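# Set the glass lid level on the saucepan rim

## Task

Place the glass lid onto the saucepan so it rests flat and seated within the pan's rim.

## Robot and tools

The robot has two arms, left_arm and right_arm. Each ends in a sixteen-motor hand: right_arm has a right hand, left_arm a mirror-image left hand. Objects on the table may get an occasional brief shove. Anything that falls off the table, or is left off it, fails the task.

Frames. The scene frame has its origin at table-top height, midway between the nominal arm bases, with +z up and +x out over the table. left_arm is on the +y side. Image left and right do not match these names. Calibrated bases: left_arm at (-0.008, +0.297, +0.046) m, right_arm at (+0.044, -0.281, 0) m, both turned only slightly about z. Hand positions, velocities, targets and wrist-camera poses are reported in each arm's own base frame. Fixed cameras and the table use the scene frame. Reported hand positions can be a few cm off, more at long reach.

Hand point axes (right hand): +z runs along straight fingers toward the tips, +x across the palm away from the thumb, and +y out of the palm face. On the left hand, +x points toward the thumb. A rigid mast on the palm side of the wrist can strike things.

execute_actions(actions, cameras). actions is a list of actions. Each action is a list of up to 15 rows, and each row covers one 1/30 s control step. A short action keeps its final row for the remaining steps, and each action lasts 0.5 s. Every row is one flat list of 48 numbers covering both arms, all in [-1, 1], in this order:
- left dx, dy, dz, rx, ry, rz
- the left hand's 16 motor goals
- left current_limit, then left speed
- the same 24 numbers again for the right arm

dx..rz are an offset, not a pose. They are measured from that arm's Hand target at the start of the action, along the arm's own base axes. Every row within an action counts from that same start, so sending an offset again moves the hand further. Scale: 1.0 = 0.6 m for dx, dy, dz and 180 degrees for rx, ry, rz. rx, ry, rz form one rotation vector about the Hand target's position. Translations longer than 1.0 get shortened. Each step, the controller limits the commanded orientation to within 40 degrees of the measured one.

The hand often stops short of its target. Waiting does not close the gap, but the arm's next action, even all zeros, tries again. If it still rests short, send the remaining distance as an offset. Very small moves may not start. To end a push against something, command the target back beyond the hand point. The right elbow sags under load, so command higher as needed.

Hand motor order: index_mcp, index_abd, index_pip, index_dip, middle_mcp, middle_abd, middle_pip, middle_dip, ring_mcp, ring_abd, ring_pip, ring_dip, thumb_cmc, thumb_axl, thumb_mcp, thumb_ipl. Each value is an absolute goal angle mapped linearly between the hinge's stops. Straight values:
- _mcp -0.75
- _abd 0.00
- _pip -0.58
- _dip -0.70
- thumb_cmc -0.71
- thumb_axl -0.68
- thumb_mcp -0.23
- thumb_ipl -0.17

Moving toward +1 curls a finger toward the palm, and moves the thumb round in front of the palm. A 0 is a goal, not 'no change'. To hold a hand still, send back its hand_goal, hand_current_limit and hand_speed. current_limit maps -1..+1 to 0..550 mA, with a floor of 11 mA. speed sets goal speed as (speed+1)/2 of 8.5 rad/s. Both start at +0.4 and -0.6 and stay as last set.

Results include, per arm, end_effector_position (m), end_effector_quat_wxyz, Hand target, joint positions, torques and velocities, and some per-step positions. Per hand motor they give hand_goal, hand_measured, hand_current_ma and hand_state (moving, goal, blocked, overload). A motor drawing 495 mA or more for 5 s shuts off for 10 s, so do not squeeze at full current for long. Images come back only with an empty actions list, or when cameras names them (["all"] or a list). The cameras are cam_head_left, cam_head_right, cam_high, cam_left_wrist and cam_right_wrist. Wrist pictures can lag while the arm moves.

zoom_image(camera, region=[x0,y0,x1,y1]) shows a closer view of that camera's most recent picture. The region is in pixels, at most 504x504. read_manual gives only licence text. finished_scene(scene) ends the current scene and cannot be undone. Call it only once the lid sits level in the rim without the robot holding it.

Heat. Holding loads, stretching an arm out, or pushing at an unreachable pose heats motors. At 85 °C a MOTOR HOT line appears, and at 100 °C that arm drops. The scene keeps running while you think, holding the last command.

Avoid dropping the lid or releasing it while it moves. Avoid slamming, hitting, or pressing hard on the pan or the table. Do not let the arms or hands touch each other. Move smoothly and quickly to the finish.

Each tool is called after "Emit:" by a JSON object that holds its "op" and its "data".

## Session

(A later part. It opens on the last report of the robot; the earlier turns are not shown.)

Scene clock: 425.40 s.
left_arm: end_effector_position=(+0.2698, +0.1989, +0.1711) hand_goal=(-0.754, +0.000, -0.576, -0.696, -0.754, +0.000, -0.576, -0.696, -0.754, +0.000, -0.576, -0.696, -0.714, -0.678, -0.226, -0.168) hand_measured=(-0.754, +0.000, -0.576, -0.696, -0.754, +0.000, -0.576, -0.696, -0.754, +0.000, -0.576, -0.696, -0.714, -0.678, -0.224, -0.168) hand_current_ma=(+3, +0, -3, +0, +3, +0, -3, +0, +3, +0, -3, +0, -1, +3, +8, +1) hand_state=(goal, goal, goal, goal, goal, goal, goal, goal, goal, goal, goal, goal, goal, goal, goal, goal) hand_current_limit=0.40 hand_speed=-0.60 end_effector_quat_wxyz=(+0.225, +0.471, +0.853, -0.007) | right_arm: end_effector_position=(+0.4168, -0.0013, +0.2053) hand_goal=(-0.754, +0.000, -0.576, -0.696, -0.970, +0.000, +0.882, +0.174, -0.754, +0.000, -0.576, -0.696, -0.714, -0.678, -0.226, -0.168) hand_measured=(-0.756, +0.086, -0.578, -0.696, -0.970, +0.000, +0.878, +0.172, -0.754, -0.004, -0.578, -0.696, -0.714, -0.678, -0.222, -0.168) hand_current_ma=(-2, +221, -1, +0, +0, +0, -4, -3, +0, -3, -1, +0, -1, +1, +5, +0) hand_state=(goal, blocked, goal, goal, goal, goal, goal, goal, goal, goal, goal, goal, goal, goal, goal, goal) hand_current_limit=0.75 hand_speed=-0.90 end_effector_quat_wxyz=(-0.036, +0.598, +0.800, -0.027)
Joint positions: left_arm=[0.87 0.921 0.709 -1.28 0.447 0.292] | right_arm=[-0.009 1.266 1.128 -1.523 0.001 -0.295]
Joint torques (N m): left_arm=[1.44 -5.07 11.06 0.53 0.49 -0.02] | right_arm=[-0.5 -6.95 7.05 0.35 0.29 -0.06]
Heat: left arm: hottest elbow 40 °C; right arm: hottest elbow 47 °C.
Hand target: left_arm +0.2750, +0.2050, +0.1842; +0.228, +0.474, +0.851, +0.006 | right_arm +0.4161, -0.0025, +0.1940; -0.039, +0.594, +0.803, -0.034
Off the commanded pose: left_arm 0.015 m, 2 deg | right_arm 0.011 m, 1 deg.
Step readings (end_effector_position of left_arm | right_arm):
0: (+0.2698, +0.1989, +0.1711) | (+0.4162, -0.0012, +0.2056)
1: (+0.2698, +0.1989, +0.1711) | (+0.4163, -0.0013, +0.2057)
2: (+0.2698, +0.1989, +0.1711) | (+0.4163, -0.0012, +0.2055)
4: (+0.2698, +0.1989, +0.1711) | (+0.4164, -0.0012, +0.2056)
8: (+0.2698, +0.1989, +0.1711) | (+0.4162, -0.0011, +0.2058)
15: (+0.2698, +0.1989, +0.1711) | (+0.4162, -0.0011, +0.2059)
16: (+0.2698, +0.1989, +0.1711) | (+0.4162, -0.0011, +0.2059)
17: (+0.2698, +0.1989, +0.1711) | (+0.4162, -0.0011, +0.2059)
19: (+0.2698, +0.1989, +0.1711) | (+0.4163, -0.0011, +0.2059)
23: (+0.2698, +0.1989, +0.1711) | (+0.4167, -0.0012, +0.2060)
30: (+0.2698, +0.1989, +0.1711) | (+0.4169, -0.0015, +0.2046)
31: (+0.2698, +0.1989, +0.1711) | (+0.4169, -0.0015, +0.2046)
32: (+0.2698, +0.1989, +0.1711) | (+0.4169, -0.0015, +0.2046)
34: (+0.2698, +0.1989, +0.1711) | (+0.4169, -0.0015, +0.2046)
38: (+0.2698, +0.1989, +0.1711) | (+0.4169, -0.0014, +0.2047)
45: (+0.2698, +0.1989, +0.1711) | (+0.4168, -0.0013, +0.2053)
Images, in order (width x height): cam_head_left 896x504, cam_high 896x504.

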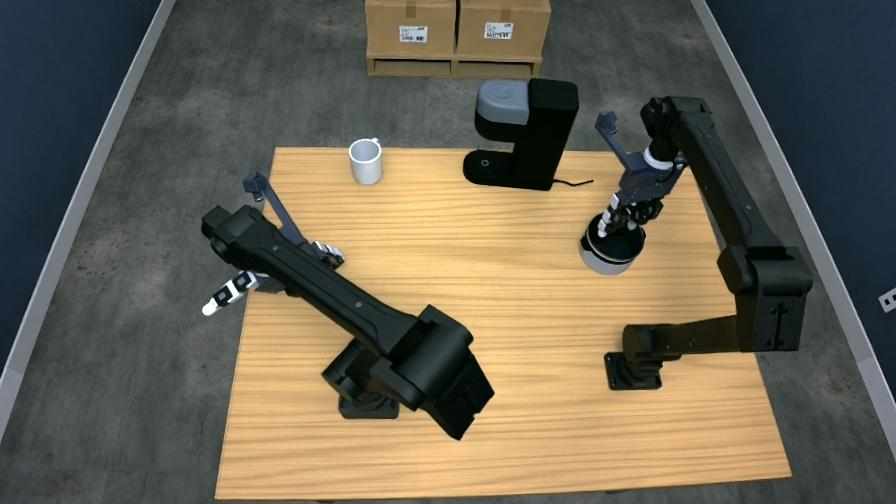

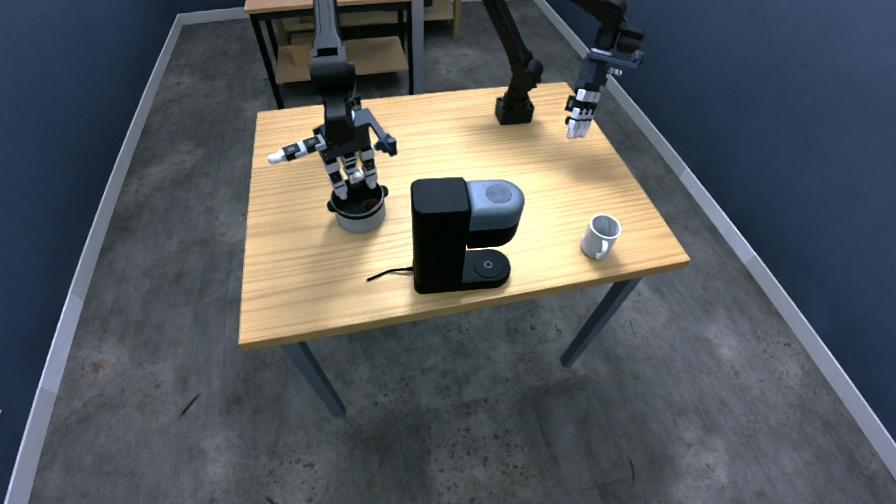

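Emit:
{"op": "execute_actions", "data": {"actions": [[[0,0,0,0,0,0,-0.754,0,-0.576,-0.696,-0.754,0,-0.576,-0.696,-0.754,0,-0.576,-0.696,-0.714,-0.678,-0.226,-0.168,0.4,-0.6,0.004,0,0.02,0,0,0,-0.754,-0.02,-0.576,-0.696,-0.97,0,0.883,0.174,-0.754,0.02,-0.576,-0.696,-0.714,-0.678,-0.226,-0.168,0.75,-0.9]],[[0,0,0,0,0,0,-0.754,0,-0.576,-0.696,-0.754,0,-0.576,-0.696,-0.754,0,-0.576,-0.696,-0.714,-0.678,-0.226,-0.168,0.4,-0.6,0.012,0,0.05,0,0,0,-0.754,-0.02,-0.576,-0.696,-0.97,0,0.883,0.174,-0.754,0.02,-0.576,-0.696,-0.714,-0.678,-0.226,-0.168,0.75,-0.9]],[[0,0,0,0,0,0,-0.754,0,-0.576,-0.696,-0.754,0,-0.576,-0.696,-0.754,0,-0.576,-0.696,-0.714,-0.678,-0.226,-0.168,0.4,-0.6,0,0,0.04,0,0,0,-0.754,-0.02,-0.576,-0.696,-0.97,0,0.883,0.174,-0.754,0.02,-0.576,-0.696,-0.714,-0.678,-0.226,-0.168,0.5,-0.9]]], "cameras": ["cam_head_left","cam_high","cam_head_right","cam_right_wrist"]}}

Emit:
{"op": "zoom_image", "data": {"camera": "cam_head_left", "region": [580, 203, 652, 267]}}

Emit:
{"op": "zoom_image", "data": {"camera": "cam_high", "region": [325, 165, 390, 225]}}

Scene clock: 439.60 s.
left_arm: end_effector_position=(+0.2698, +0.1989, +0.1711) hand_goal=(-0.754, +0.000, -0.576, -0.696, -0.754, +0.000, -0.576, -0.696, -0.754, +0.000, -0.576, -0.696, -0.714, -0.678, -0.226, -0.168) hand_measured=(-0.754, +0.000, -0.576, -0.696, -0.754, +0.000, -0.576, -0.696, -0.754, +0.000, -0.576, -0.696, -0.714, -0.678, -0.224, -0.168) hand_current_ma=(+3, +0, -3, +0, +3, +0, -3, +0, +3, +0, -3, +0, -1, +3, +8, +1) hand_state=(goal, goal, goal, goal, goal, goal, goal, goal, goal, goal, goal, goal, goal, goal, goal, goal) hand_current_limit=0.40 hand_speed=-0.60 end_effector_quat_wxyz=(+0.225, +0.471, +0.853, -0.007) | right_arm: end_effector_position=(+0.4146, -0.0020, +0.2467) hand_goal=(-0.754, -0.020, -0.576, -0.696, -0.970, +0.000, +0.882, +0.174, -0.754, +0.020, -0.576, -0.696, -0.714, -0.678, -0.226, -0.168) hand_measured=(-0.748, -0.016, -0.574, -0.696, -0.970, +0.000, +0.878, +0.172, -0.754, +0.016, -0.578, -0.696, -0.714, -0.678, -0.222, -0.168) hand_current_ma=(+7, +3, +2, +0, +0, +0, -4, -3, +0, -3, -1, +0, -1, +1, +5, +0) hand_state=(goal, goal, goal, goal, goal, goal, goal, goal, goal, goal, goal, goal, goal, goal, goal, goal) hand_current_limit=0.50 hand_speed=-0.90 end_effector_quat_wxyz=(-0.047, +0.598, +0.799, -0.037)
Joint positions: left_arm=[0.87 0.921 0.709 -1.28 0.447 0.292] | right_arm=[-0.009 1.272 1.247 -1.666 0.005 -0.295]
Joint torques (N m): left_arm=[1.44 -5.07 11.07 0.51 0.5 -0.01] | right_arm=[-0.21 -6.53 11.52 -0.73 0.17 -0.06]
Heat: left arm: hottest elbow 41 °C; right arm: hottest elbow 46 °C.
Hand target: left_arm +0.2750, +0.2050, +0.1842; +0.228, +0.474, +0.851, +0.006 | right_arm +0.4257, -0.0024, +0.2600; -0.039, +0.594, +0.803, -0.034
Off the commanded pose: left_arm 0.015 m, 2 deg | right_arm 0.017 m, 1 deg.
Step readings (end_effector_position of left_arm | right_arm):
0: (+0.2698, +0.1989, +0.1711) | (+0.4168, -0.0013, +0.2053)
1: (+0.2698, +0.1989, +0.1711) | (+0.4168, -0.0013, +0.2053)
2: (+0.2698, +0.1989, +0.1711) | (+0.4168, -0.0013, +0.2053)
4: (+0.2698, +0.1989, +0.1711) | (+0.4168, -0.0013, +0.2053)
8: (+0.2698, +0.1989, +0.1711) | (+0.4161, -0.0013, +0.2051)
15: (+0.2698, +0.1989, +0.1711) | (+0.4155, -0.0013, +0.2049)
16: (+0.2698, +0.1989, +0.1711) | (+0.4155, -0.0013, +0.2052)
17: (+0.2698, +0.1989, +0.1711) | (+0.4146, -0.0014, +0.2059)
19: (+0.2698, +0.1989, +0.1711) | (+0.4111, -0.0019, +0.2070)
23: (+0.2698, +0.1989, +0.1711) | (+0.4105, -0.0019, +0.2159)
30: (+0.2698, +0.1989, +0.1711) | (+0.4139, -0.0020, +0.2246)
31: (+0.2698, +0.1989, +0.1711) | (+0.4137, -0.0020, +0.2248)
32: (+0.2698, +0.1989, +0.1711) | (+0.4127, -0.0019, +0.2251)
34: (+0.2698, +0.1989, +0.1711) | (+0.4112, -0.0019, +0.2287)
38: (+0.2698, +0.1989, +0.1711) | (+0.4137, -0.0020, +0.2409)
45: (+0.2698, +0.1989, +0.1711) | (+0.4150, -0.0020, +0.2469)
camera_calibration:
cam_right_wrist: T_world_to_cam=[[0.800884, -0.591783, -0.0915287, -0.275621], [-0.316215, -0.547748, 0.774583, -0.109965], [-0.50852, -0.591409, -0.625814, 0.488174], [0, 0, 0, 1]] pos_world=[0.434215, 0.0653693, 0.365456]
Images, in order (width x height): cam_head_left 896x504, cam_head_right 896x504, cam_high 896x504, cam_right_wrist 672x504.

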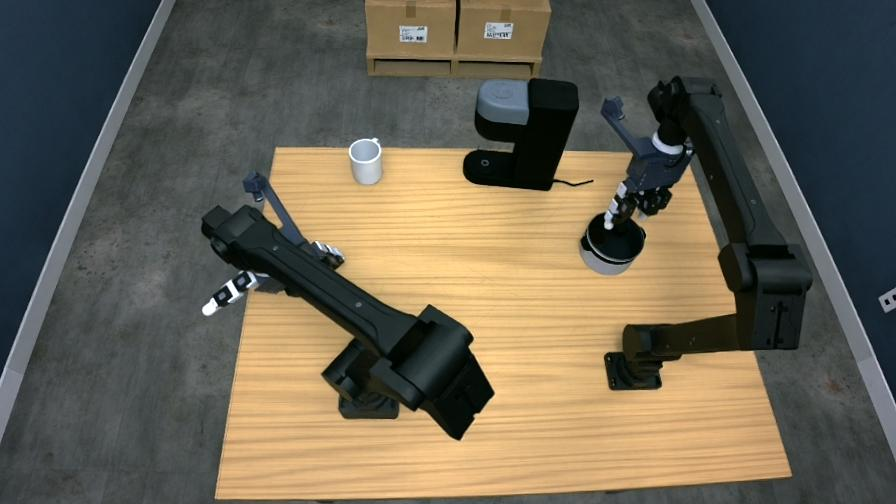

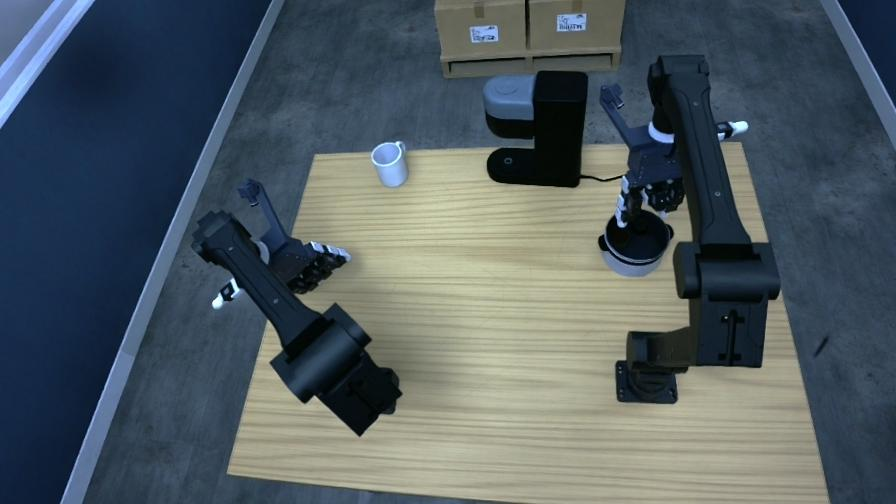

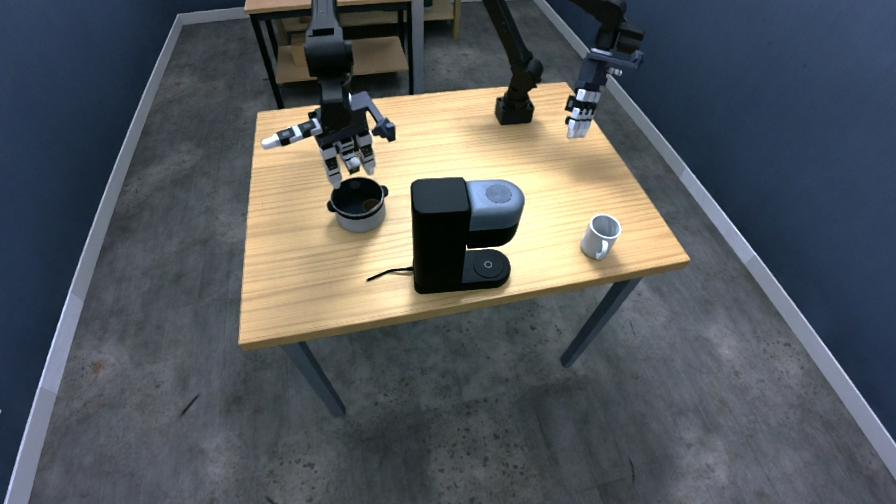

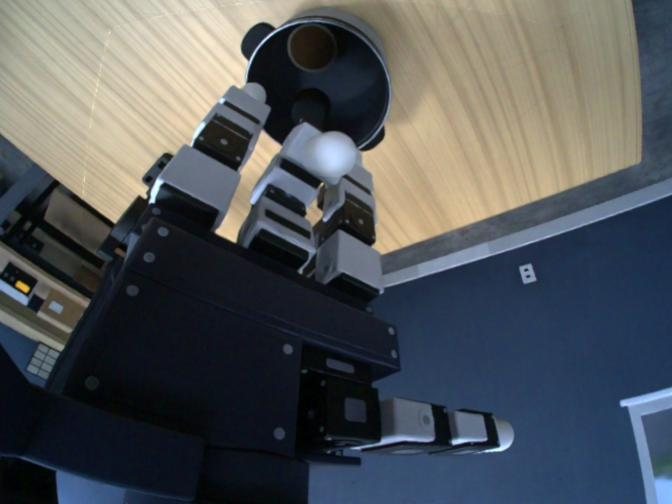

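Scaled by 7.000 from the camera's 896x504 image, which has a finer 1280x720 frame.

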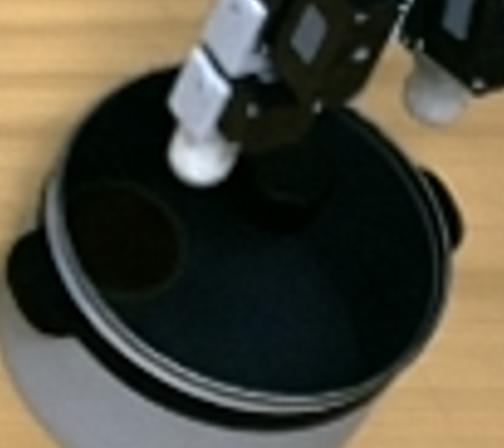

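Scaled by 7.754 from the camera's 896x504 image, which has a finer 1280x720 frame.

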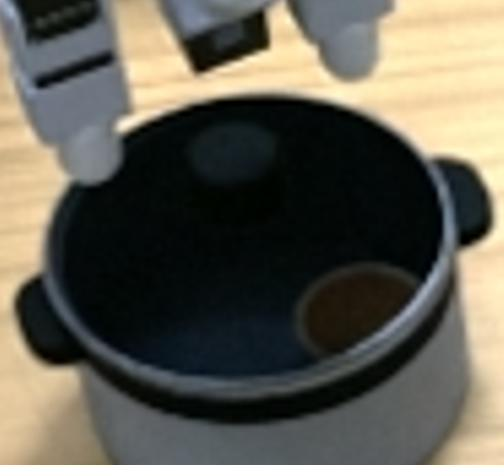

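Emit:
{"op": "zoom_image", "data": {"camera": "cam_head_right", "region": [600, 203, 676, 270]}}

Emit:
{"op": "zoom_image", "data": {"camera": "cam_right_wrist", "region": [230, 0, 410, 160]}}

Scaled by 6.632 from the camera's 896x504 image, which has a finer 1280x720 frame.

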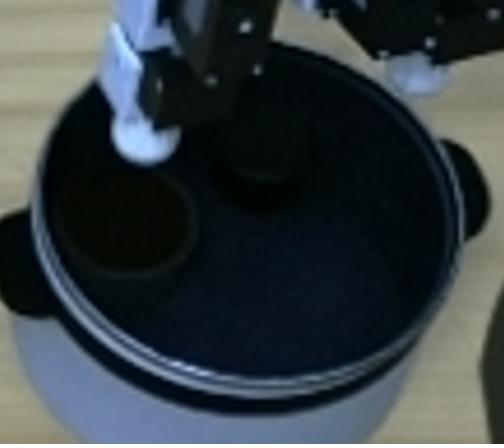

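Scaled by 2.800 from the camera's 672x504 image, which has a finer 960x720 frame.

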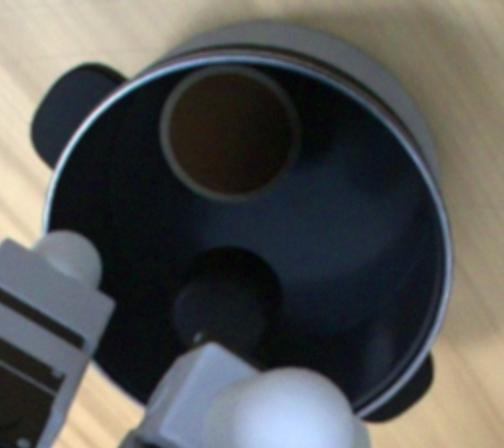

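Emit:
{"op": "finished_scene", "data": {"scene": 2}}

The scene is finished: the task was done.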